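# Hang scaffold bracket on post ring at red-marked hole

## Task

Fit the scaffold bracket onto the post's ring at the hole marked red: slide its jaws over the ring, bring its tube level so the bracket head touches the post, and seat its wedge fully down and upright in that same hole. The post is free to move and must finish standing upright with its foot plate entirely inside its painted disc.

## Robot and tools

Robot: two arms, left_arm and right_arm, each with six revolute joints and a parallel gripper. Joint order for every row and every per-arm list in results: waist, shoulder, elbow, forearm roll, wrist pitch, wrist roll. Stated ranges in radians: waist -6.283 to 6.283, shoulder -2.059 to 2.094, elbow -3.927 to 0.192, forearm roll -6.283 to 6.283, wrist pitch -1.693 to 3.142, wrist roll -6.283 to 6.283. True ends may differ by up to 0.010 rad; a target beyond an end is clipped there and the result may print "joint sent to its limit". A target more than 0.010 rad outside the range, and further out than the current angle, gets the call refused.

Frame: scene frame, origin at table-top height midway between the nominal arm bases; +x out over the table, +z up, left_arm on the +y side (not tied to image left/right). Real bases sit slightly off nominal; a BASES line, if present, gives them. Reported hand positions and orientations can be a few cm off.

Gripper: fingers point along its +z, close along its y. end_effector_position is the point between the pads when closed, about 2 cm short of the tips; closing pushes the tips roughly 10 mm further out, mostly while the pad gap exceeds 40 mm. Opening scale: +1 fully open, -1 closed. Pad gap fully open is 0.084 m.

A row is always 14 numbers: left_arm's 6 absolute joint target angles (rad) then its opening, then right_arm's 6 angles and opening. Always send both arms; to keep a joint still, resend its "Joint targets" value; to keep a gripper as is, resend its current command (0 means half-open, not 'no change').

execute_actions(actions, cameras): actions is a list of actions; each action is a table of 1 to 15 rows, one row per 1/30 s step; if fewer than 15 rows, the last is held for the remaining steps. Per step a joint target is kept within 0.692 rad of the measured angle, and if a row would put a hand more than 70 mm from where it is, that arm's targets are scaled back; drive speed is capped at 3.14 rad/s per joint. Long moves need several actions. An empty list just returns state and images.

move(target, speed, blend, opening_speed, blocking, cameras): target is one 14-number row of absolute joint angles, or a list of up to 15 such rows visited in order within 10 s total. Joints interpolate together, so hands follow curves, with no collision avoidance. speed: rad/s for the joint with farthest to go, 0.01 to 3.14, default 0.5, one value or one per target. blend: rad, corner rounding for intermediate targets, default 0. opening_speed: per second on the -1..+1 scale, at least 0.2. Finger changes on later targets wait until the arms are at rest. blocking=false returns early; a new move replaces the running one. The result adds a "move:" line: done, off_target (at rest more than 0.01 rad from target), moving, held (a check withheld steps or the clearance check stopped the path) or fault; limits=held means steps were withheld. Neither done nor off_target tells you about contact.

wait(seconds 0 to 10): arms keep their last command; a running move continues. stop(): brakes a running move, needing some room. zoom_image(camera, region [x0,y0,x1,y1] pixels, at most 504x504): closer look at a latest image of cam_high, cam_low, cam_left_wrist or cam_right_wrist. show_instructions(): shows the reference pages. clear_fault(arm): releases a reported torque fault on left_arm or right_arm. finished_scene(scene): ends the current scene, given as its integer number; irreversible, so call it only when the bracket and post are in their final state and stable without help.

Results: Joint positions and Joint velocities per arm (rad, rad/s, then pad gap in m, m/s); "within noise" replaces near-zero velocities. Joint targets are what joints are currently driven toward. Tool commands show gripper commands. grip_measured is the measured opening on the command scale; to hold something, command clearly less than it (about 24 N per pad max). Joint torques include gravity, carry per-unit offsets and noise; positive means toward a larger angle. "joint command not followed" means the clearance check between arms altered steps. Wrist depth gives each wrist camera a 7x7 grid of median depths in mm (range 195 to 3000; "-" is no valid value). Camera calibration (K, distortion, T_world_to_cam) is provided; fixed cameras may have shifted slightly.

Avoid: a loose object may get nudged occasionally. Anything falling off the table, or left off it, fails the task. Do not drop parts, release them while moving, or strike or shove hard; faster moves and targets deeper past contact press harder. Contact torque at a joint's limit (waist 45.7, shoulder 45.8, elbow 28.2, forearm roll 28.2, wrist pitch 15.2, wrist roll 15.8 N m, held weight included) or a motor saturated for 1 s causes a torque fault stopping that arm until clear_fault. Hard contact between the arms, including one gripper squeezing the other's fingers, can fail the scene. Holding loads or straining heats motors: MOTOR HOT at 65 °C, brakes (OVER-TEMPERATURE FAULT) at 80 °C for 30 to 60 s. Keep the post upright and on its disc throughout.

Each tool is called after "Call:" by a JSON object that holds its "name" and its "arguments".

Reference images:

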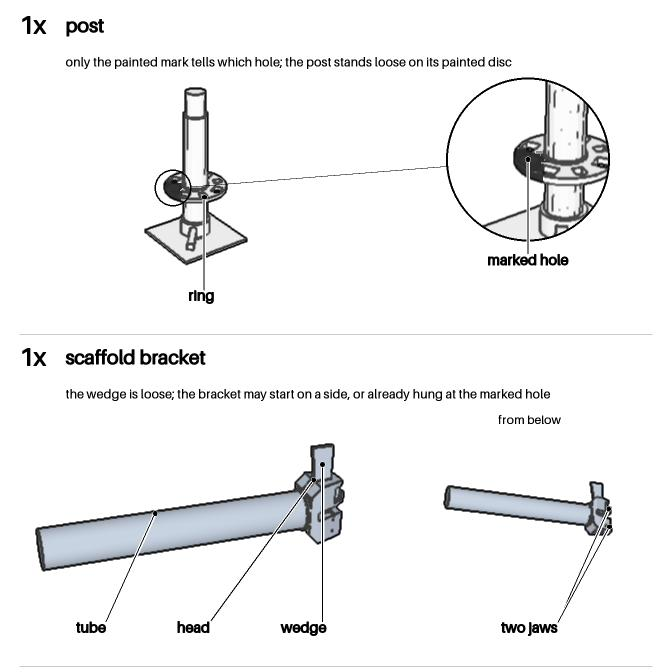

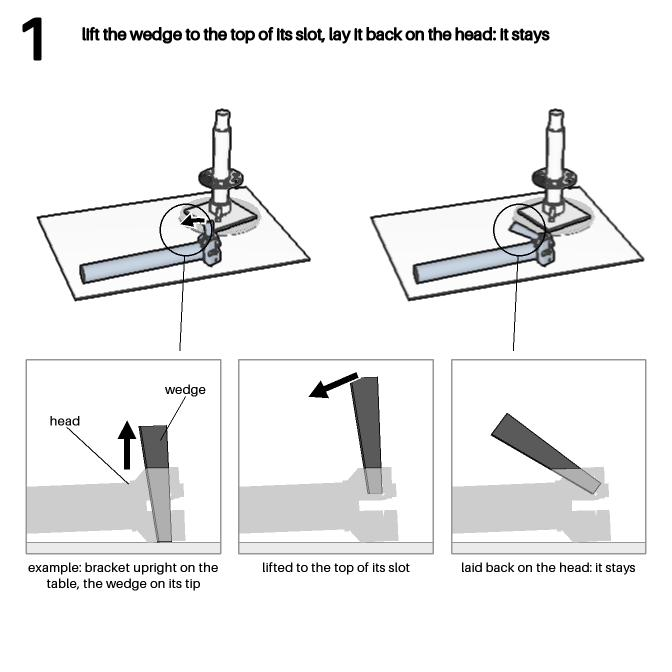

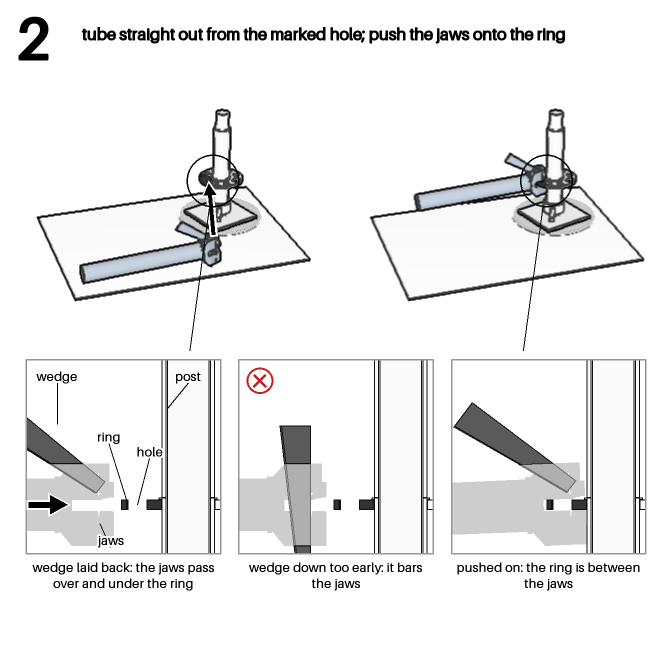

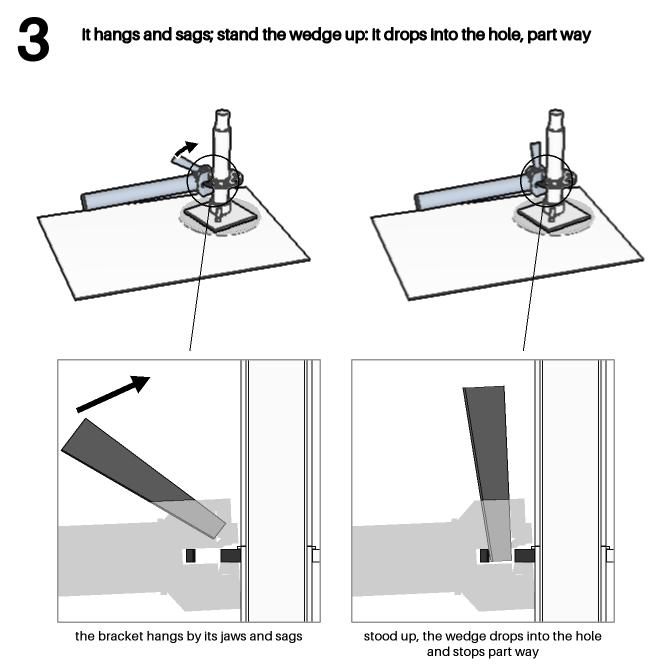

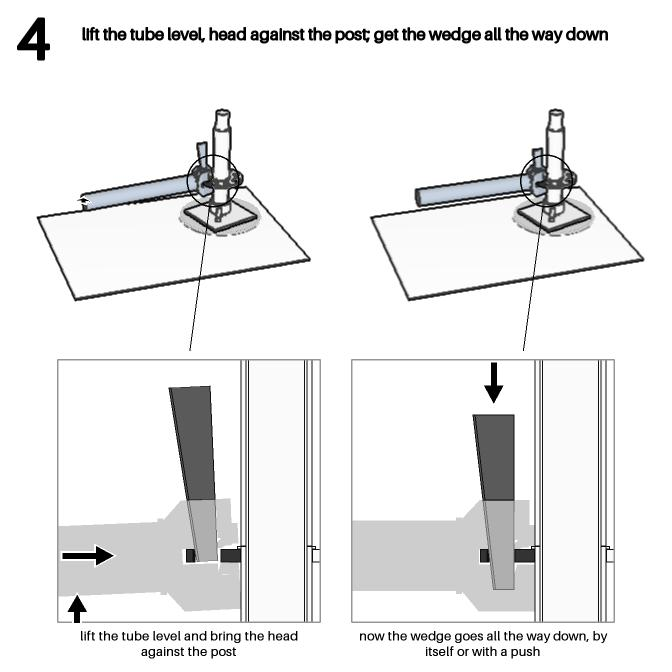

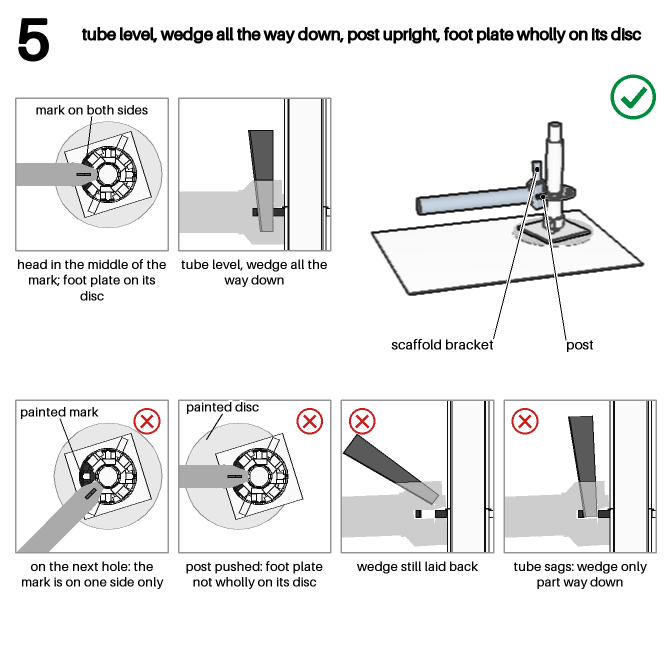

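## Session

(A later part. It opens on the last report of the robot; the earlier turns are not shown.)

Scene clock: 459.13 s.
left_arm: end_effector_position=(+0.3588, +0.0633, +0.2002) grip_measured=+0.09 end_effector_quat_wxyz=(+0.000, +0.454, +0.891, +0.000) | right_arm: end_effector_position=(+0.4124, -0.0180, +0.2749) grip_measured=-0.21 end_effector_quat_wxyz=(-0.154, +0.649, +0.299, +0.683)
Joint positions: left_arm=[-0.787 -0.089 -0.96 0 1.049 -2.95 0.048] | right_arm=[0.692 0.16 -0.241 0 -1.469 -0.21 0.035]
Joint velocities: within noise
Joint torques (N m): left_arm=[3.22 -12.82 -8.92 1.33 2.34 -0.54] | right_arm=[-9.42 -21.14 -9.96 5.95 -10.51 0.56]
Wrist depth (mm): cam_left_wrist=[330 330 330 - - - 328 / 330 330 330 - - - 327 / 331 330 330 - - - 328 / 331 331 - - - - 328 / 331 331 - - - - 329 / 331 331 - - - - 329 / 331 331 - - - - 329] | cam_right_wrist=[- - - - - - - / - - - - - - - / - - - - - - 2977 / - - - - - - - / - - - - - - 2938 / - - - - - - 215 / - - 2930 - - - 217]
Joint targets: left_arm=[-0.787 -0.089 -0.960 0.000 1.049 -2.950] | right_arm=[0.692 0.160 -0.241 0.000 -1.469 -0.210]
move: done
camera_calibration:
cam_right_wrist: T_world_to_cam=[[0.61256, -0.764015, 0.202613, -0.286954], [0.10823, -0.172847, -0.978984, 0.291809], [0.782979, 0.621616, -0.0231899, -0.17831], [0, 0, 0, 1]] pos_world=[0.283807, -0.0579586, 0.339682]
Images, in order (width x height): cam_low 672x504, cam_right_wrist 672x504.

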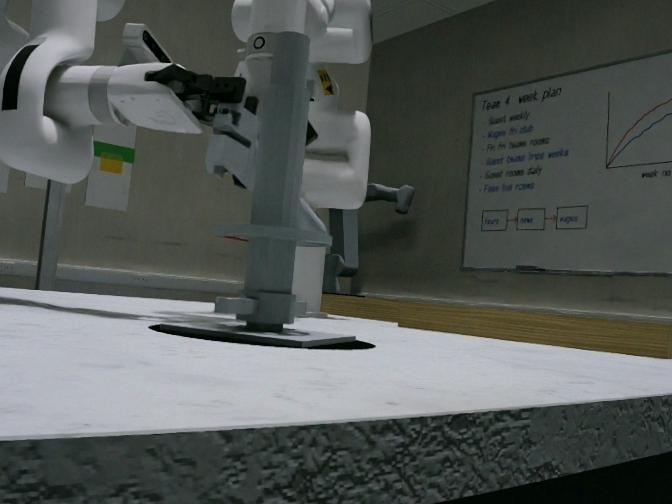

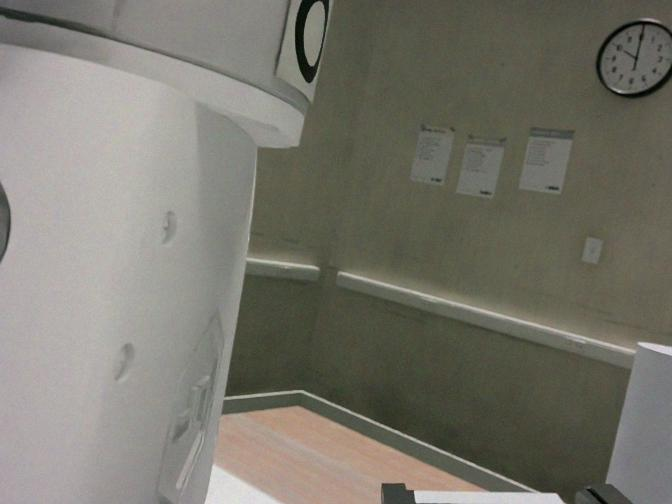

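Call:
{"name": "move", "arguments": {"target": [[-0.787,-0.089,-0.96,0,1.049,-2.95,-1,0.69,0.2,-0.253,0,-1.497,-0.21,-1],[-0.787,-0.089,-0.96,0,1.049,-2.95,-1,0.69,0.2,-0.253,0,-1.497,-0.21,0.2],[-0.787,-0.089,-0.96,0,1.049,-2.95,-1,0.69,0.175,-0.247,0,-1.478,-0.21,0.2],[-0.787,-0.089,-0.96,0,1.049,-2.95,-1,0.69,0.175,-0.247,0,-1.478,-0.21,-1]], "speed": 0.06, "opening_speed": 0.6, "cameras": ["cam_low","cam_right_wrist"]}}

Call:
{"name": "zoom_image", "arguments": {"camera": "cam_low", "region": [100, 0, 340, 240]}}

Scene clock: 475.33 s.
left_arm: end_effector_position=(+0.3587, +0.0634, +0.2001) grip_measured=+0.09 end_effector_quat_wxyz=(+0.000, +0.454, +0.891, +0.000) | right_arm: end_effector_position=(+0.4138, -0.0181, +0.2726) grip_measured=-0.39 end_effector_quat_wxyz=(-0.153, +0.649, +0.298, +0.683)
Joint positions: left_arm=[-0.787 -0.089 -0.96 0 1.049 -2.95 0.048] | right_arm=[0.69 0.175 -0.247 0 -1.478 -0.21 0.027]
Joint velocities: within noise
Joint torques (N m): left_arm=[-0.12 -21.26 -20.28 -0.03 0.07 0.27] | right_arm=[-6.26 -14.78 -6.89 3.68 -4.68 -0.07]
Wrist depth (mm): cam_left_wrist=[330 329 - - - - 328 / 330 329 - - - - 328 / 330 330 - - - - 328 / 331 330 - - - - 327 / 331 330 - - - - 328 / 331 330 - - - - 328 / 331 330 - - - - 328] | cam_right_wrist=[- - - - - - - / - - - - - - - / - - - - - - 2960 / - - - - - - 2957 / - - - - - - 2972 / - - - - - - 215 / - - 2981 - - - 215]
Joint targets: left_arm=[-0.787 -0.089 -0.960 0.000 1.049 -2.950] | right_arm=[0.690 0.175 -0.247 0.000 -1.478 -0.210]
move: done
camera_calibration:
cam_right_wrist: T_world_to_cam=[[0.610874, -0.76536, 0.202624, -0.286738], [0.108095, -0.172904, -0.978989, 0.289487], [0.784314, 0.619942, -0.0228911, -0.180084], [0, 0, 0, 1]] pos_world=[0.285111, -0.0577622, 0.337383]
Images, in order (width x height): cam_low 672x504, cam_right_wrist 672x504.

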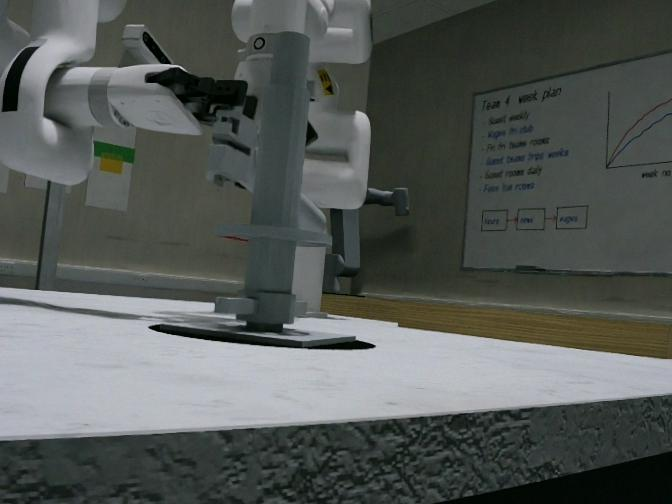

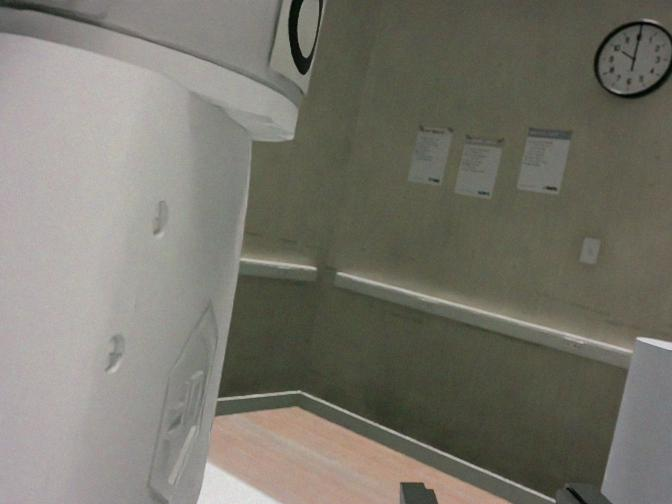

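Scaled by 2.100 from the camera's 672x504 image, which has a finer 960x720 frame.

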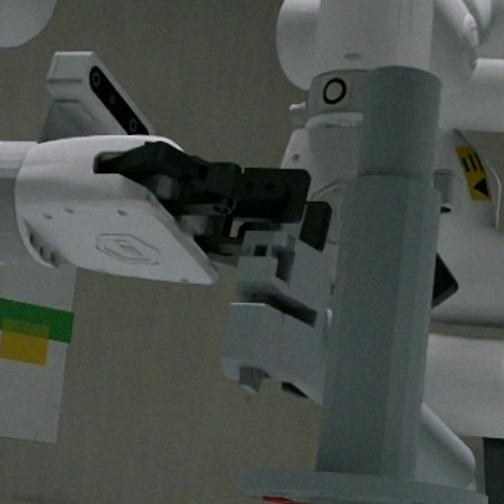

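Call:
{"name": "move", "arguments": {"target": [[-0.787,-0.089,-0.96,0,1.049,-2.95,-1,0.696,0.175,-0.247,0,-1.478,-0.21,-1],[-0.787,-0.089,-0.96,0,1.049,-2.95,-1,0.7,0.125,-0.239,0,-1.437,-0.21,-1]], "speed": 0.04, "cameras": ["cam_low","cam_right_wrist"]}}

Call:
{"name": "zoom_image", "arguments": {"camera": "cam_low", "region": [100, 0, 340, 240]}}

Scene clock: 483.33 s.
left_arm: end_effector_position=(+0.3587, +0.0634, +0.2001) grip_measured=+0.09 end_effector_quat_wxyz=(+0.000, +0.454, +0.891, +0.000) | right_arm: end_effector_position=(+0.4112, -0.0143, +0.2821) grip_measured=-0.39 end_effector_quat_wxyz=(-0.156, +0.648, +0.301, +0.682)
Joint positions: left_arm=[-0.787 -0.089 -0.96 0 1.049 -2.95 0.048] | right_arm=[0.7 0.125 -0.239 0 -1.437 -0.21 0.027]
Joint velocities: within noise
Joint torques (N m): left_arm=[1.63 -12.27 -6.12 0.69 3.65 0.12] | right_arm=[-11.69 -20.96 -11.52 7.81 -10.15 0.27]
Wrist depth (mm): cam_left_wrist=[330 329 329 - - - 328 / 330 330 330 - - - 328 / 331 330 - - - - 328 / 331 330 - - - - 329 / 331 331 - - - - 329 / 331 331 - - - - 329 / 332 331 - - - - 329] | cam_right_wrist=[- - - - - - - / - - - - - - - / - - - - - - - / - - - - - - 2968 / - - - - - - 2970 / - - - - - - 2859 / - - 2971 - - - -]
Joint targets: left_arm=[-0.787 -0.089 -0.960 0.000 1.049 -2.950] | right_arm=[0.700 0.125 -0.239 0.000 -1.437 -0.210]
move: done
camera_calibration:
cam_right_wrist: T_world_to_cam=[[0.618392, -0.7593, 0.202621, -0.287228], [0.110509, -0.17125, -0.97901, 0.298766], [0.778061, 0.627804, -0.0219905, -0.177728], [0, 0, 0, 1]] pos_world=[0.282886, -0.05535, 0.346785]
Images, in order (width x height): cam_low 672x504, cam_right_wrist 672x504.

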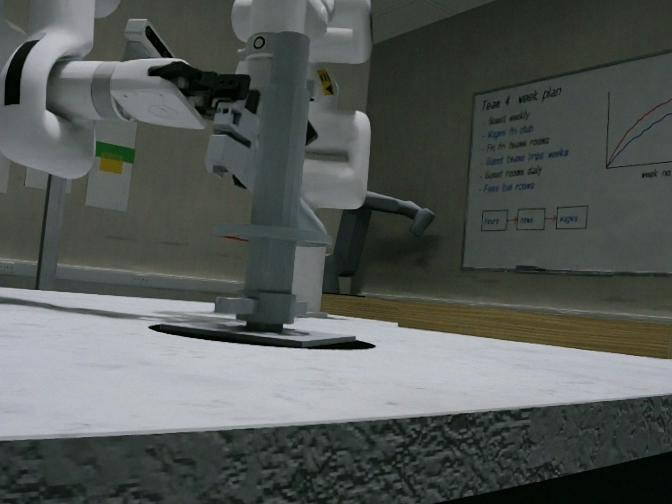

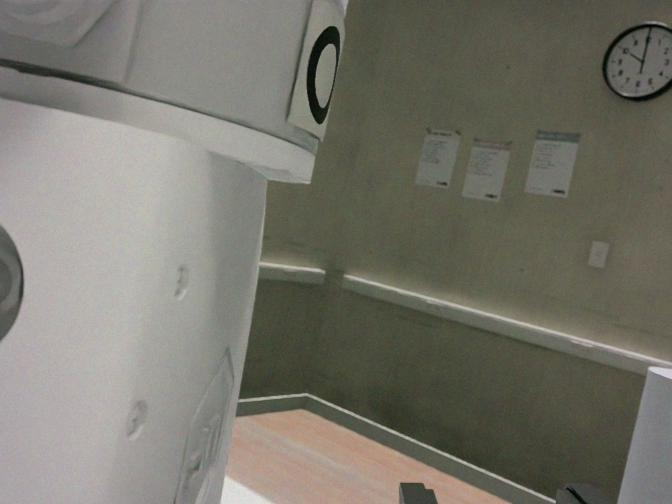

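Scaled by 2.100 from the camera's 672x504 image, which has a finer 960x720 frame.

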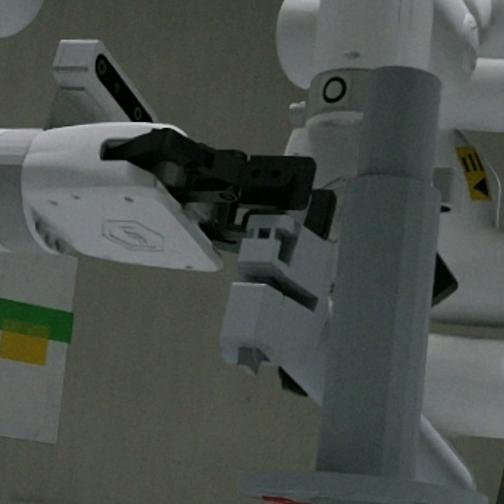

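Call:
{"name": "move", "arguments": {"target": [[-0.787,-0.089,-0.96,0,1.049,-2.95,-1,0.692,0.175,-0.247,0,-1.478,-0.21,-1],[-0.787,-0.089,-0.96,0,1.049,-2.95,-1,0.692,0.175,-0.247,0,-1.478,-0.21,0.0],[-0.787,-0.089,-0.96,0,1.049,-2.95,-1,0.6935,0.175,-0.247,0,-1.478,-0.21,0.0],[-0.787,-0.089,-0.96,0,1.049,-2.95,-1,0.6935,0.175,-0.247,0,-1.478,-0.21,-0.5]], "speed": 0.06, "opening_speed": 0.5, "cameras": ["cam_low","cam_right_wrist"]}}

Scene clock: 511.30 s.
left_arm: end_effector_position=(+0.3587, +0.0634, +0.2001) grip_measured=+0.09 end_effector_quat_wxyz=(+0.000, +0.454, +0.891, +0.000) | right_arm: end_effector_position=(+0.4128, -0.0169, +0.2726) grip_measured=-0.39 end_effector_quat_wxyz=(-0.154, +0.649, +0.299, +0.683)
Joint positions: left_arm=[-0.787 -0.089 -0.96 0 1.049 -2.95 0.048] | right_arm=[0.693 0.175 -0.247 0 -1.478 -0.21 0.027]
Joint velocities: within noise
Joint torques (N m): left_arm=[-1.09 -29.08 -36.56 -0.82 -4.65 0.3] | right_arm=[6.19 -8.64 -3.06 -4.48 0.03 -0.13]
Wrist depth (mm): cam_left_wrist=[330 329 329 - - - 327 / 330 330 - - - - 327 / 330 329 - - - - 327 / 330 330 - - - - 327 / 330 329 - - - - 327 / 330 330 - - - - 328 / 330 330 - - - - 328] | cam_right_wrist=[- - - - - - 2998 / - - - - - - - / - - - - - - 2953 / - - - - - - 2986 / - - - - - - 2951 / - - - - - - 217 / - - 2952 - - - 217]
Joint targets: left_arm=[-0.787 -0.089 -0.960 0.000 1.049 -2.950] | right_arm=[0.694 0.175 -0.247 0.000 -1.478 -0.210]
move: done
camera_calibration:
cam_right_wrist: T_world_to_cam=[[0.613473, -0.763276, 0.202635, -0.286252], [0.10877, -0.17248, -0.978989, 0.289547], [0.782189, 0.622624, -0.0227907, -0.179227], [0, 0, 0, 1]] pos_world=[0.284303, -0.0569576, 0.337383]
Images, in order (width x height): cam_low 672x504, cam_right_wrist 672x504.

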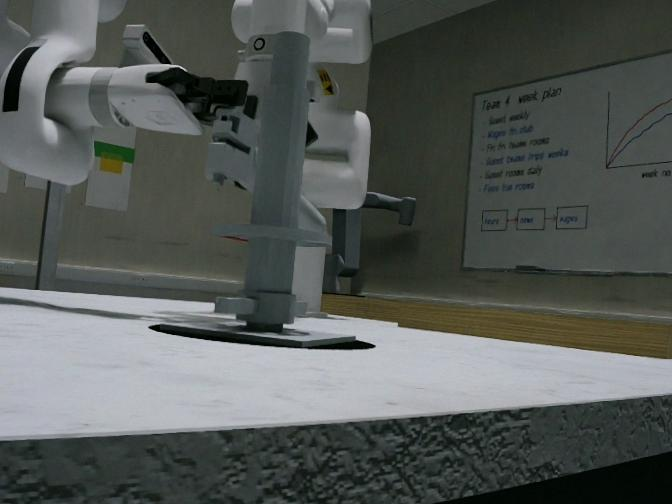

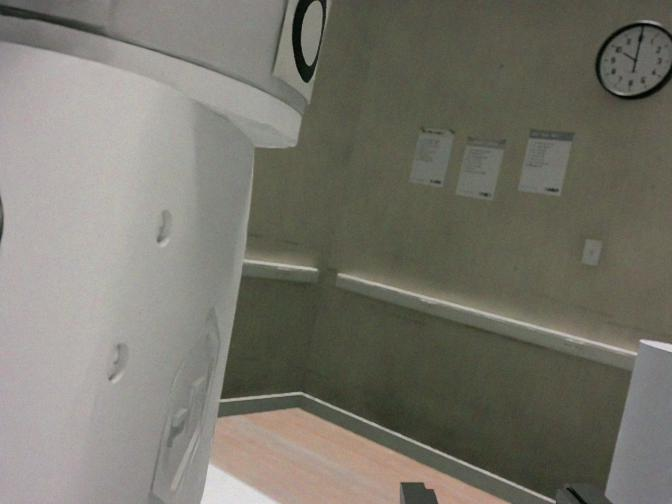

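Call:
{"name": "move", "arguments": {"target": [-0.787,-0.089,-0.96,0,1.049,-2.95,-1,0.689,0.175,-0.247,0,-1.478,-0.21,-0.5], "speed": 0.06, "cameras": []}}

Call:
{"name": "move", "arguments": {"target": [-0.787,-0.089,-0.96,0,1.049,-2.95,-1,0.689,0.165,-0.2455,0,-1.47,-0.21,-0.5], "speed": 0.06, "cameras": []}}

Scene clock: 518.33 s.
left_arm: end_effector_position=(+0.3588, +0.0633, +0.2002) grip_measured=+0.09 end_effector_quat_wxyz=(+0.000, +0.454, +0.891, +0.000) | right_arm: end_effector_position=(+0.4140, -0.0184, +0.2724) grip_measured=-0.39 end_effector_quat_wxyz=(-0.153, +0.650, +0.298, +0.683)
Joint positions: left_arm=[-0.787 -0.089 -0.96 0 1.049 -2.95 0.048] | right_arm=[0.689 0.175 -0.247 0 -1.478 -0.21 0.027]
Joint velocities: within noise
Joint torques (N m): left_arm=[0.21 -24.81 -26.76 -0.63 -1.47 0.13] | right_arm=[-3.11 -11.47 -4.93 1.23 -2.39 -0.09]
Wrist depth (mm): cam_left_wrist=[330 329 - - - - 327 / 330 329 - - - - 328 / 330 330 - - - - 328 / 331 330 - - - - 328 / 330 330 - - - - 328 / 330 330 - - - - 328 / 331 330 - - - - 328] | cam_right_wrist=[- - - - - - - / - - - - - - - / - - - - - - 2972 / - - - - - - 2999 / - - - - - - 2912 / - - - - - - 214 / - - 2958 - - - 215]
Joint targets: left_arm=[-0.787 -0.089 -0.960 0.000 1.049 -2.950] | right_arm=[0.689 0.175 -0.247 0.000 -1.478 -0.210]
move: done
No camera images: "cameras" was empty.

Scene clock: 519.07 s.
left_arm: end_effector_position=(+0.3588, +0.0633, +0.2002) grip_measured=+0.09 end_effector_quat_wxyz=(+0.000, +0.454, +0.891, +0.000) | right_arm: end_effector_position=(+0.4141, -0.0184, +0.2744) grip_measured=-0.39 end_effector_quat_wxyz=(-0.153, +0.649, +0.298, +0.683)
Joint positions: left_arm=[-0.787 -0.089 -0.96 0 1.049 -2.95 0.048] | right_arm=[0.689 0.165 -0.245 0 -1.47 -0.21 0.027]
Joint velocities: within noise
Joint torques (N m): left_arm=[-0.12 -17.76 -14.6 0.23 1.55 0.15] | right_arm=[-8.08 -17.27 -8.43 5.06 -6.5 -0.04]
Wrist depth (mm): cam_left_wrist=[330 329 - - - - 328 / 330 330 - - - - 328 / 330 330 - - - - 328 / 331 331 - - - - 328 / 331 330 - - - - 329 / 331 331 - - - - 328 / 331 331 - - - - 329] | cam_right_wrist=[- - - - - - - / - - - - - - - / - - - - - - - / - - - - - - 2980 / - - - - - - 2952 / - - - - - - 214 / - - 2923 - - - 215]
Joint targets: left_arm=[-0.787 -0.089 -0.960 0.000 1.049 -2.950] | right_arm=[0.689 0.165 -0.245 0.000 -1.470 -0.210]
move: done
No camera images: "cameras" was empty.

Call:
{"name": "move", "arguments": {"target": [-0.787,-0.089,-0.96,0,1.049,-2.95,-1,0.695,0.165,-0.2455,0,-1.47,-0.21,-0.5], "speed": 0.06, "cameras": []}}

Call:
{"name": "move", "arguments": {"target": [-0.787,-0.089,-0.96,0,1.049,-2.95,-1,0.7,0.145,-0.242,0,-1.453,-0.21,-0.5], "speed": 0.06, "cameras": ["cam_low","cam_right_wrist"]}}

Call:
{"name": "zoom_image", "arguments": {"camera": "cam_low", "region": [160, 40, 340, 220]}}

Scene clock: 536.47 s.
left_arm: end_effector_position=(+0.3586, +0.0635, +0.1999) grip_measured=+0.09 end_effector_quat_wxyz=(+0.000, +0.454, +0.891, +0.000) | right_arm: end_effector_position=(+0.4126, -0.0164, +0.2747) grip_measured=-0.39 end_effector_quat_wxyz=(-0.154, +0.648, +0.299, +0.683)
Joint positions: left_arm=[-0.787 -0.089 -0.96 0 1.049 -2.95 0.048] | right_arm=[0.695 0.165 -0.246 0 -1.47 -0.21 0.027]
Joint velocities: within noise
Joint torques (N m): left_arm=[-0.29 -22.9 -26.66 0.02 -2.22 0.27] | right_arm=[1.25 -13.13 -5.95 -0.8 -3.6 0.06]
Wrist depth (mm): cam_left_wrist=[330 329 329 - - - 327 / 330 330 - - - - 328 / 330 330 - - - - 328 / 330 330 - - - - 328 / 330 330 - - - - 328 / 330 330 - - - - 328 / 330 330 - - - - 328] | cam_right_wrist=[- - - - - - - / - - - - - - - / - - - - - - 2995 / - - - - - - 2980 / - - - - - - 2948 / - - - - - - 216 / - - 2988 - - - 218]
Joint targets: left_arm=[-0.787 -0.089 -0.960 0.000 1.049 -2.950] | right_arm=[0.695 0.165 -0.245 0.000 -1.470 -0.210]
move: done
No camera images: "cameras" was empty.

Scene clock: 537.27 s.
left_arm: end_effector_position=(+0.3588, +0.0634, +0.2001) grip_measured=+0.09 end_effector_quat_wxyz=(+0.000, +0.454, +0.891, +0.000) | right_arm: end_effector_position=(+0.4112, -0.0144, +0.2781) grip_measured=-0.39 end_effector_quat_wxyz=(-0.156, +0.648, +0.301, +0.682)
Joint positions: left_arm=[-0.787 -0.089 -0.96 0 1.049 -2.95 0.048] | right_arm=[0.7 0.145 -0.242 0 -1.453 -0.21 0.027]
Joint velocities: within noise
Joint torques (N m): left_arm=[-0.46 -23.03 -26.47 -0.39 -2.03 0.08] | right_arm=[1.09 -13.97 -6.12 -0.75 -3.62 0.08]
Wrist depth (mm): cam_left_wrist=[330 330 329 - - - 327 / 330 330 329 - - - 328 / 330 330 - - - - 328 / 330 330 - - - - 328 / 331 330 - - - - 328 / 331 330 - - - - 328 / 330 330 - - - - 328] | cam_right_wrist=[- - - - - - - / - - - - - - - / - - - - - - - / - - - - - - - / - - - - - - 2974 / - - - - - - 223 / - - 2969 - - - 215]
Joint targets: left_arm=[-0.787 -0.089 -0.960 0.000 1.049 -2.950] | right_arm=[0.700 0.145 -0.242 0.000 -1.453 -0.210]
move: done
camera_calibration:
cam_right_wrist: T_world_to_cam=[[0.618495, -0.759228, 0.202578, -0.286448], [0.109708, -0.171845, -0.978996, 0.295134], [0.778093, 0.627728, -0.0229916, -0.177487], [0, 0, 0, 1]] pos_world=[0.282889, -0.0553482, 0.342882]
Images, in order (width x height): cam_low 672x504, cam_right_wrist 672x504.

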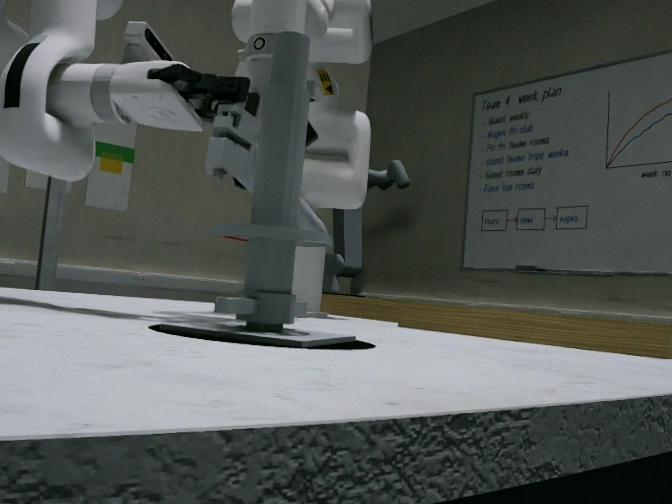

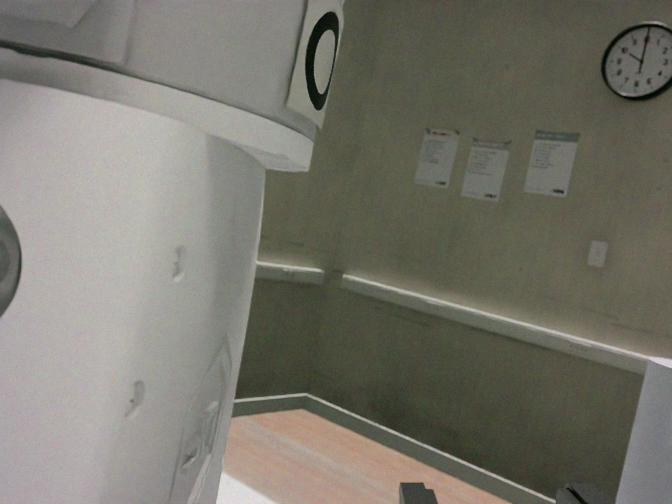

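Scaled by 2.800 from the camera's 672x504 image, which has a finer 960x720 frame.

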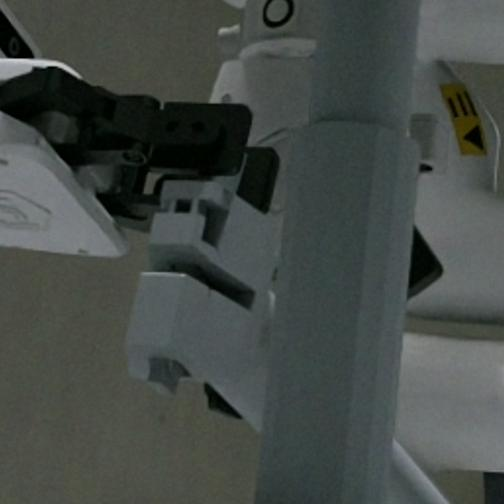

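Call:
{"name": "move", "arguments": {"target": [-0.787,-0.089,-0.96,0,1.049,-2.95,-1,0.704,0.087,-0.233,0,-1.404,-0.21,-0.5], "speed": 0.06, "cameras": []}}

Call:
{"name": "move", "arguments": {"target": [-0.787,-0.089,-0.96,0,1.049,-2.95,-1,0.708,0.0264,-0.222,0,-1.354,-0.21,-0.5], "speed": 0.06, "cameras": ["cam_low","cam_right_wrist"]}}

Call:
{"name": "zoom_image", "arguments": {"camera": "cam_low", "region": [160, 40, 340, 220]}}

Scene clock: 548.50 s.
left_arm: end_effector_position=(+0.3587, +0.0634, +0.2001) grip_measured=+0.09 end_effector_quat_wxyz=(+0.000, +0.454, +0.891, +0.000) | right_arm: end_effector_position=(+0.4102, -0.0128, +0.2889) grip_measured=-0.38 end_effector_quat_wxyz=(-0.158, +0.647, +0.302, +0.682)
Joint positions: left_arm=[-0.787 -0.089 -0.96 0 1.049 -2.95 0.048] | right_arm=[0.704 0.087 -0.233 0 -1.404 -0.21 0.027]
Joint velocities: within noise
Joint torques (N m): left_arm=[1.89 -11.78 -5.95 0.93 3.45 0.05] | right_arm=[-11.21 -21.97 -12.27 7.49 -10.87 0.19]
Wrist depth (mm): cam_left_wrist=[330 330 330 - - - 328 / 330 331 330 - - - 328 / 330 330 330 - - - 328 / 331 331 - - - - 328 / 331 331 - - - - 328 / 332 331 - - - - 329 / 331 332 - - - - 329] | cam_right_wrist=[- - - - - - - / - - - - - - - / - - - - - - 2994 / - - - - - - 2957 / - - - - - - 2979 / - - - - - - 2919 / - - 2993 - - - 219]
Joint targets: left_arm=[-0.787 -0.089 -0.960 0.000 1.049 -2.950] | right_arm=[0.704 0.087 -0.233 0.000 -1.404 -0.210]
move: done
No camera images: "cameras" was empty.

Scene clock: 549.87 s.
left_arm: end_effector_position=(+0.3587, +0.0634, +0.2001) grip_measured=+0.09 end_effector_quat_wxyz=(+0.000, +0.454, +0.891, +0.000) | right_arm: end_effector_position=(+0.4083, -0.0119, +0.2997) grip_measured=-0.39 end_effector_quat_wxyz=(-0.159, +0.647, +0.304, +0.681)
Joint positions: left_arm=[-0.787 -0.089 -0.96 0 1.049 -2.95 0.048] | right_arm=[0.708 0.027 -0.222 0 -1.354 -0.21 0.027]
Joint velocities: within noise
Joint torques (N m): left_arm=[1.57 -13.19 -6.18 0.88 3.54 0.14] | right_arm=[-11.91 -20.43 -12.48 7.9 -10.56 -0.07]
Wrist depth (mm): cam_left_wrist=[330 330 330 - - - 328 / 331 330 330 - - - 328 / 331 330 330 - - - 328 / 331 330 - - - - 328 / 331 331 - - - - 329 / 331 331 - - - - 329 / 332 331 - - - - 329] | cam_right_wrist=[- - - - - - - / - - - - - - - / - - - - - - 2999 / - - - - - - - / - - - - - - 2986 / - - - - - - 2923 / - - - - - - 220]
Joint targets: left_arm=[-0.787 -0.089 -0.960 0.000 1.049 -2.950] | right_arm=[0.708 0.026 -0.222 0.000 -1.354 -0.210]
move: done
camera_calibration:
cam_right_wrist: T_world_to_cam=[[0.624586, -0.754219, 0.202601, -0.289723], [0.110787, -0.171233, -0.978982, 0.31661], [0.773058, 0.633904, -0.0233915, -0.174103], [0, 0, 0, 1]] pos_world=[0.280472, -0.0539363, 0.364581]
Images, in order (width x height): cam_low 672x504, cam_right_wrist 672x504.

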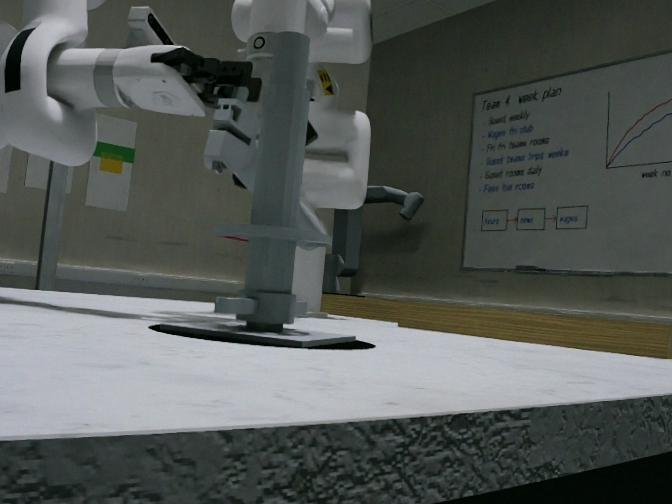

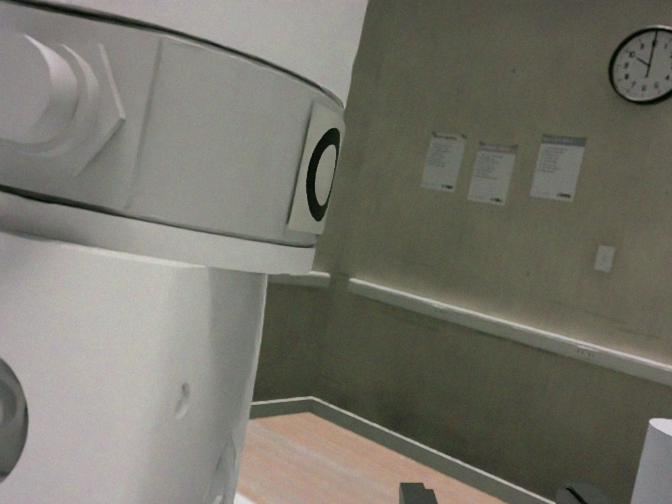

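Scaled by 2.800 from the camera's 672x504 image, which has a finer 960x720 frame.

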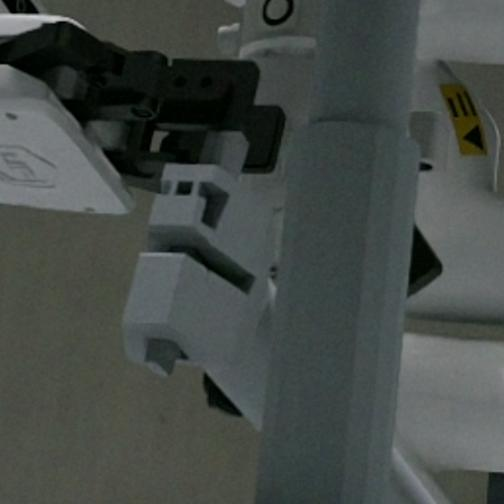

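Call:
{"name": "move", "arguments": {"target": [[-0.787,-0.089,-0.96,0,1.049,-2.95,-1,0.708,0.0264,-0.222,0,-1.354,-0.21,0.1],[-0.787,-0.089,-0.96,0,1.049,-2.95,-1,0.69,0.1,-0.027,0,-1.6,-0.21,0.1],[-0.86,-0.1165,-0.712,0,0.829,-3.093,-1,0.45,0.1,-0.027,0,-1.6,-0.1,0.1],[-0.86,0.072,-0.645,0,0.573,-3.093,-1,0.45,0.1,-0.027,0,-1.6,-0.1,0.1]], "speed": [0.2,0.25,0.3,0.1]}}

Call:
{"name": "zoom_image", "arguments": {"camera": "cam_low", "region": [60, 80, 340, 360]}}

Scene clock: 582.13 s.
left_arm: end_effector_position=(+0.3096, +0.0693, +0.0497) grip_measured=+0.09 end_effector_quat_wxyz=(+0.000, +0.422, +0.906, +0.000) | right_arm: end_effector_position=(+0.4062, -0.1399, +0.2624) grip_measured=+0.09 end_effector_quat_wxyz=(-0.107, +0.699, +0.182, +0.683)
Joint positions: left_arm=[-0.86 0.072 -0.645 0 0.573 -3.093 0.048] | right_arm=[0.45 0.1 -0.027 0 -1.6 -0.1 0.048]
Joint velocities: within noise
Joint torques (N m): left_arm=[-0.3 -23.5 -21.75 0.02 -2.44 -0.08] | right_arm=[-0.63 -8.84 -3.5 -0.03 -2.35 -0.04]
Wrist depth (mm): cam_left_wrist=[- - - - - - - / - - - - - - - / - - - - - - - / - - - - - - - / - - - - - - - / - - - - - - - / - - - - - - -] | cam_right_wrist=[- - - - - - 2893 / - - - - - - 2906 / - - - - - - 2896 / - - - - - - 2883 / - - - - - - 2886 / - - 276 - - - 2897 / 800 - 276 2726 - - 2866]
Joint targets: left_arm=[-0.860 0.072 -0.645 0.000 0.573 -3.093] | right_arm=[0.450 0.100 -0.027 0.000 -1.600 -0.100]
move: done
camera_calibration:
cam_left_wrist: T_world_to_cam=[[0.765607, 0.643266, -0.00743713, -0.250089], [0.643307, -0.765584, 0.00618694, -0.0800772], [-0.0017139, -0.00952112, -0.999953, 0.181759], [0, 0, 0, 1]] pos_world=[0.243296, 0.101298, 0.180386]
cam_right_wrist: T_world_to_cam=[[0.417868, -0.903689, 0.0934458, -0.285582], [-0.00078428, -0.103215, -0.994659, 0.317373], [0.908507, 0.415563, -0.043839, -0.172413], [0, 0, 0, 1]] pos_world=[0.276223, -0.153671, 0.334806]

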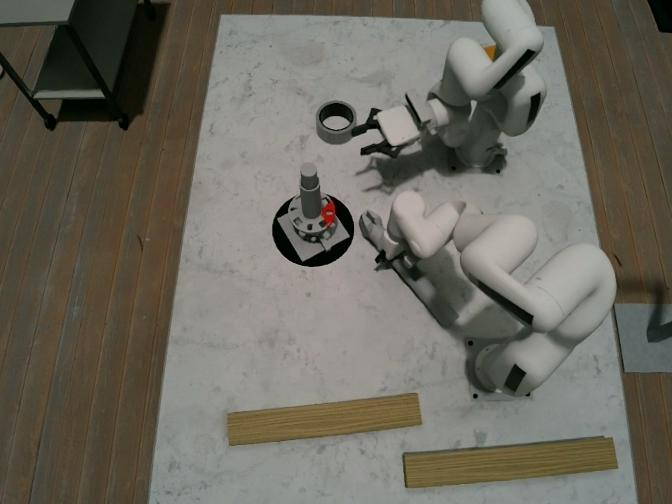

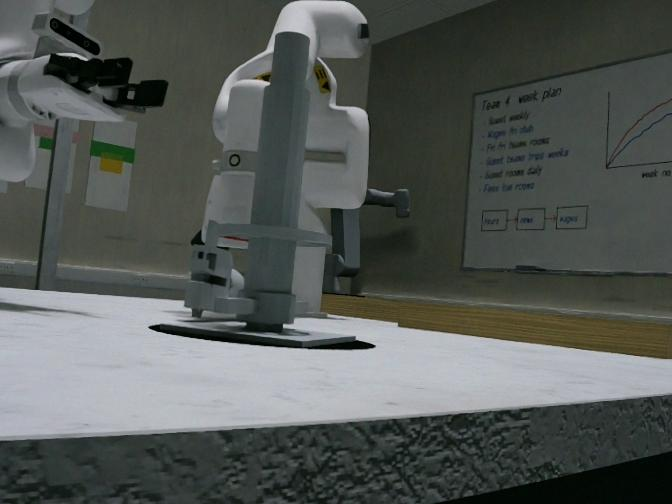

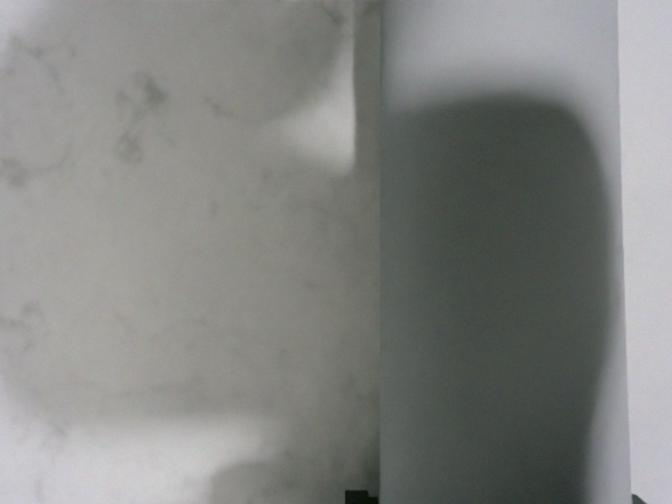

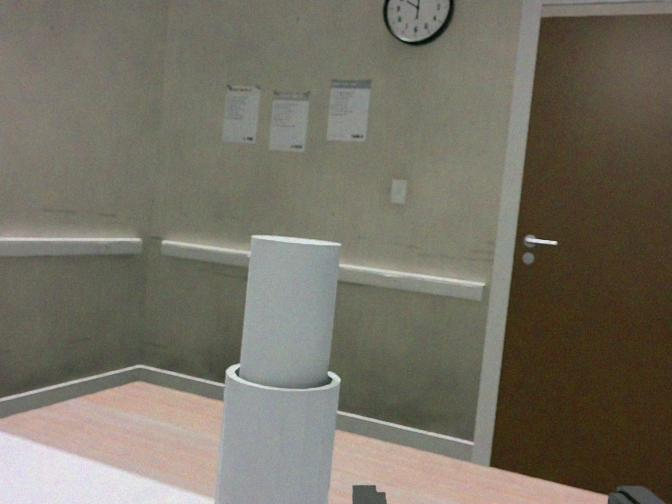

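Scaled by 1.800 from the camera's 672x504 image, which has a finer 960x720 frame.

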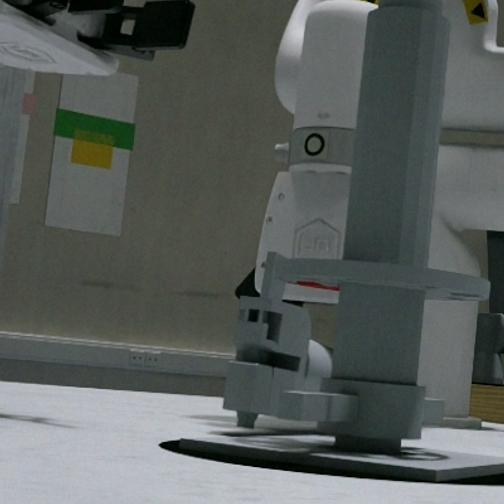

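Call:
{"name": "move", "arguments": {"target": [[-0.86,0.072,-0.645,0,0.573,-3.093,-1,0.5,0.422,-0.008,0,-1.614,-0.15,0.1],[-0.86,0.072,-0.645,0,0.573,-3.093,-1,0.743,0.422,-0.008,0,-1.614,-0.15,0.1]], "speed": 0.3, "cameras": ["cam_low","cam_right_wrist"]}}

Scene clock: 592.70 s.
left_arm: end_effector_position=(+0.3096, +0.0693, +0.0496) grip_measured=+0.09 end_effector_quat_wxyz=(+0.000, +0.422, +0.906, +0.000) | right_arm: end_effector_position=(+0.3249, -0.0618, +0.1396) grip_measured=+0.09 end_effector_quat_wxyz=(-0.154, +0.751, +0.342, +0.543)
Joint positions: left_arm=[-0.86 0.072 -0.645 0 0.573 -3.093 0.048] | right_arm=[0.743 0.422 -0.008 0 -1.614 -0.15 0.048]
Joint velocities: within noise
Joint torques (N m): left_arm=[0.37 -23.87 -22.19 0.02 -2.34 0.07] | right_arm=[0.66 -9.72 -0.28 -0.05 -3.01 -0.15]
Wrist depth (mm): cam_left_wrist=[- - - - - - - / - - - - - - - / - - - - - - - / - - - - - - - / - - - - - - - / - - - - - - - / - - - - - - -] | cam_right_wrist=[- - - - - - - / - - - - - - - / - - 761 845 - - 274 / - - 608 649 678 706 288 / - - 495 528 545 322 302 / - - 407 440 449 412 277 / - 254 356 - 208 342 312]
Joint targets: left_arm=[-0.860 0.072 -0.645 0.000 0.573 -3.093] | right_arm=[0.743 0.422 -0.008 0.000 -1.614 -0.150]
move: done
camera_calibration:
cam_right_wrist: T_world_to_cam=[[0.692761, -0.709801, 0.127531, -0.251654], [-0.179169, -0.340695, -0.922944, 0.23645], [0.698556, 0.61653, -0.363195, -0.0111345], [0, 0, 0, 1]] pos_world=[0.224479, -0.0912022, 0.24628]
Images, in order (width x height): cam_low 672x504, cam_right_wrist 672x504.

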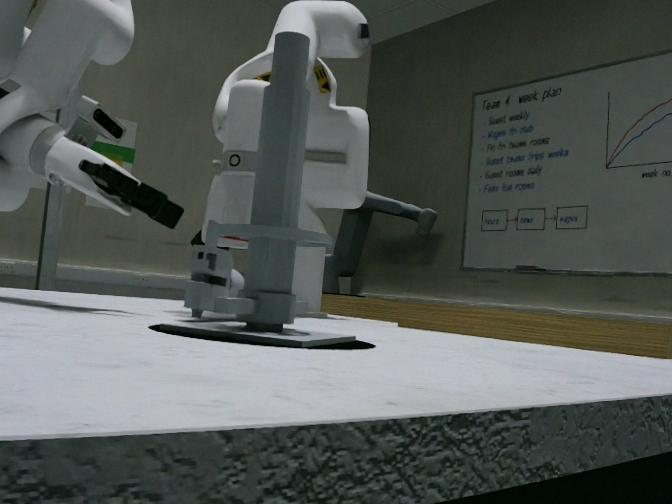

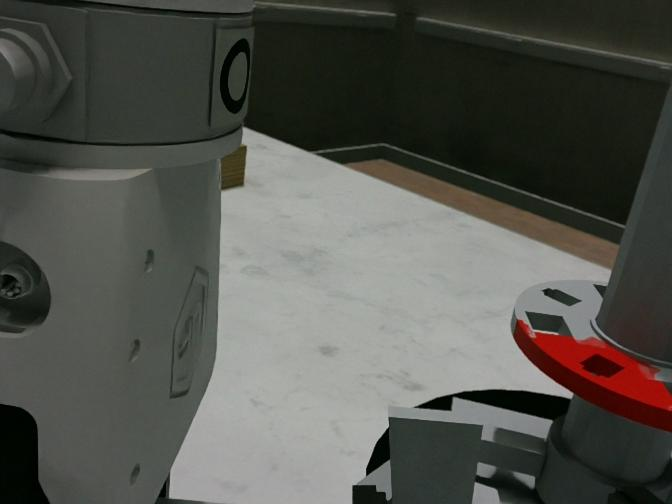

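Call:
{"name": "move", "arguments": {"target": [[-0.86,0.072,-0.645,0,0.573,-3.093,-1,0.755,0.422,-0.008,0,-1.614,-0.1,0.1],[-0.86,0.072,-0.645,0,0.573,-3.093,-1,0.755,0.472,-0.141,0,-1.531,-0.1,0.1],[-0.86,0.072,-0.645,0,0.573,-3.093,-1,0.755,0.530,-0.255,0,-1.475,-0.1,0.1],[-0.86,0.072,-0.645,0,0.573,-3.093,-1,0.755,0.530,-0.255,0,-1.475,-0.1,-0.45]], "speed": 0.15, "opening_speed": 0.5, "cameras": ["cam_low","cam_right_wrist"]}}

Call:
{"name": "zoom_image", "arguments": {"camera": "cam_low", "region": [120, 180, 300, 360]}}

Scene clock: 610.40 s.
left_arm: end_effector_position=(+0.3096, +0.0692, +0.0497) grip_measured=+0.09 end_effector_quat_wxyz=(+0.000, +0.422, +0.906, +0.000) | right_arm: end_effector_position=(+0.3771, -0.0106, +0.1144) grip_measured=-0.39 end_effector_quat_wxyz=(-0.171, +0.758, +0.327, +0.538)
Joint positions: left_arm=[-0.86 0.072 -0.645 0 0.573 -3.093 0.048] | right_arm=[0.755 0.53 -0.255 0 -1.475 -0.1 0.027]
Joint velocities: within noise
Joint torques (N m): left_arm=[0.04 -19.17 -14.29 -0.27 -0.18 0.1] | right_arm=[-5.71 -16.34 -3.09 3.22 -5.29 -0.1]
Wrist depth (mm): cam_left_wrist=[- - - - - - - / - - - - - - - / - - - - - - - / - - - - - - - / - - - - - - - / - - - - - - - / - - - - - - -] | cam_right_wrist=[- 2684 - - - - - / - 2623 - - - - - / - 620 687 760 - - - / - 549 565 583 598 616 - / - 452 461 474 484 525 258 / - 380 384 394 401 411 216 / - 317 333 327 346 331 276]
Joint targets: left_arm=[-0.860 0.072 -0.645 0.000 0.573 -3.093] | right_arm=[0.755 0.530 -0.255 0.000 -1.475 -0.100]
move: done
camera_calibration:
cam_right_wrist: T_world_to_cam=[[0.691805, -0.717508, 0.0811633, -0.242706], [-0.209356, -0.30688, -0.928437, 0.252386], [0.691068, 0.625305, -0.362516, -0.0855508], [0, 0, 0, 1]] pos_world=[0.279865, -0.0431962, 0.223009]
Images, in order (width x height): cam_low 672x504, cam_right_wrist 672x504.

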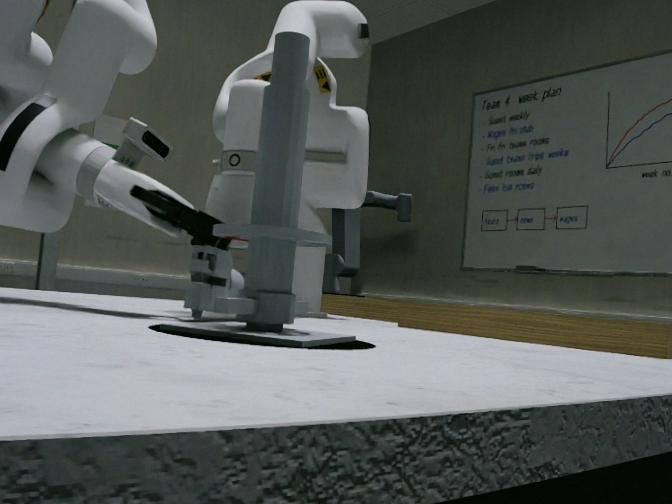

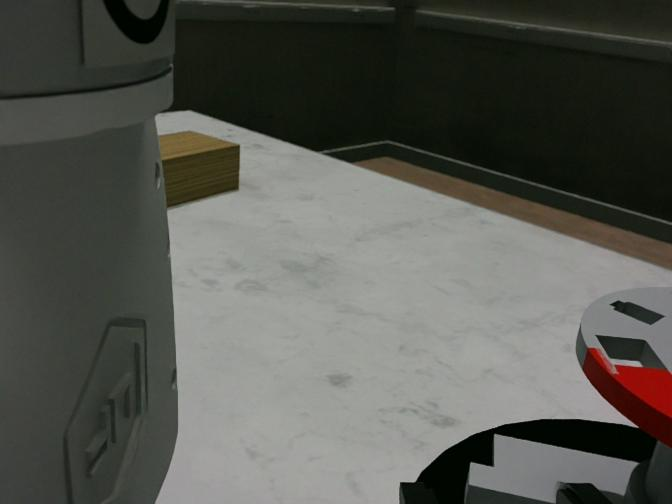

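Scaled by 2.800 from the camera's 672x504 image, which has a finer 960x720 frame.

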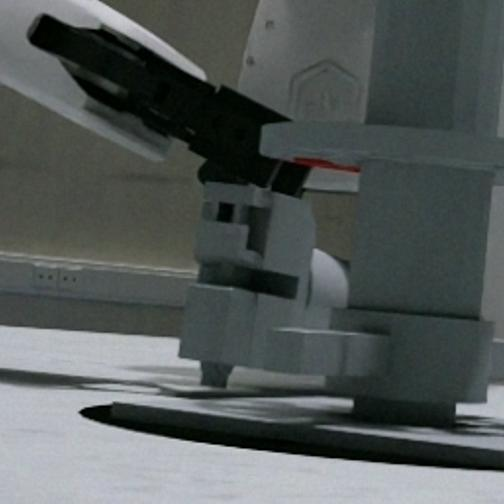

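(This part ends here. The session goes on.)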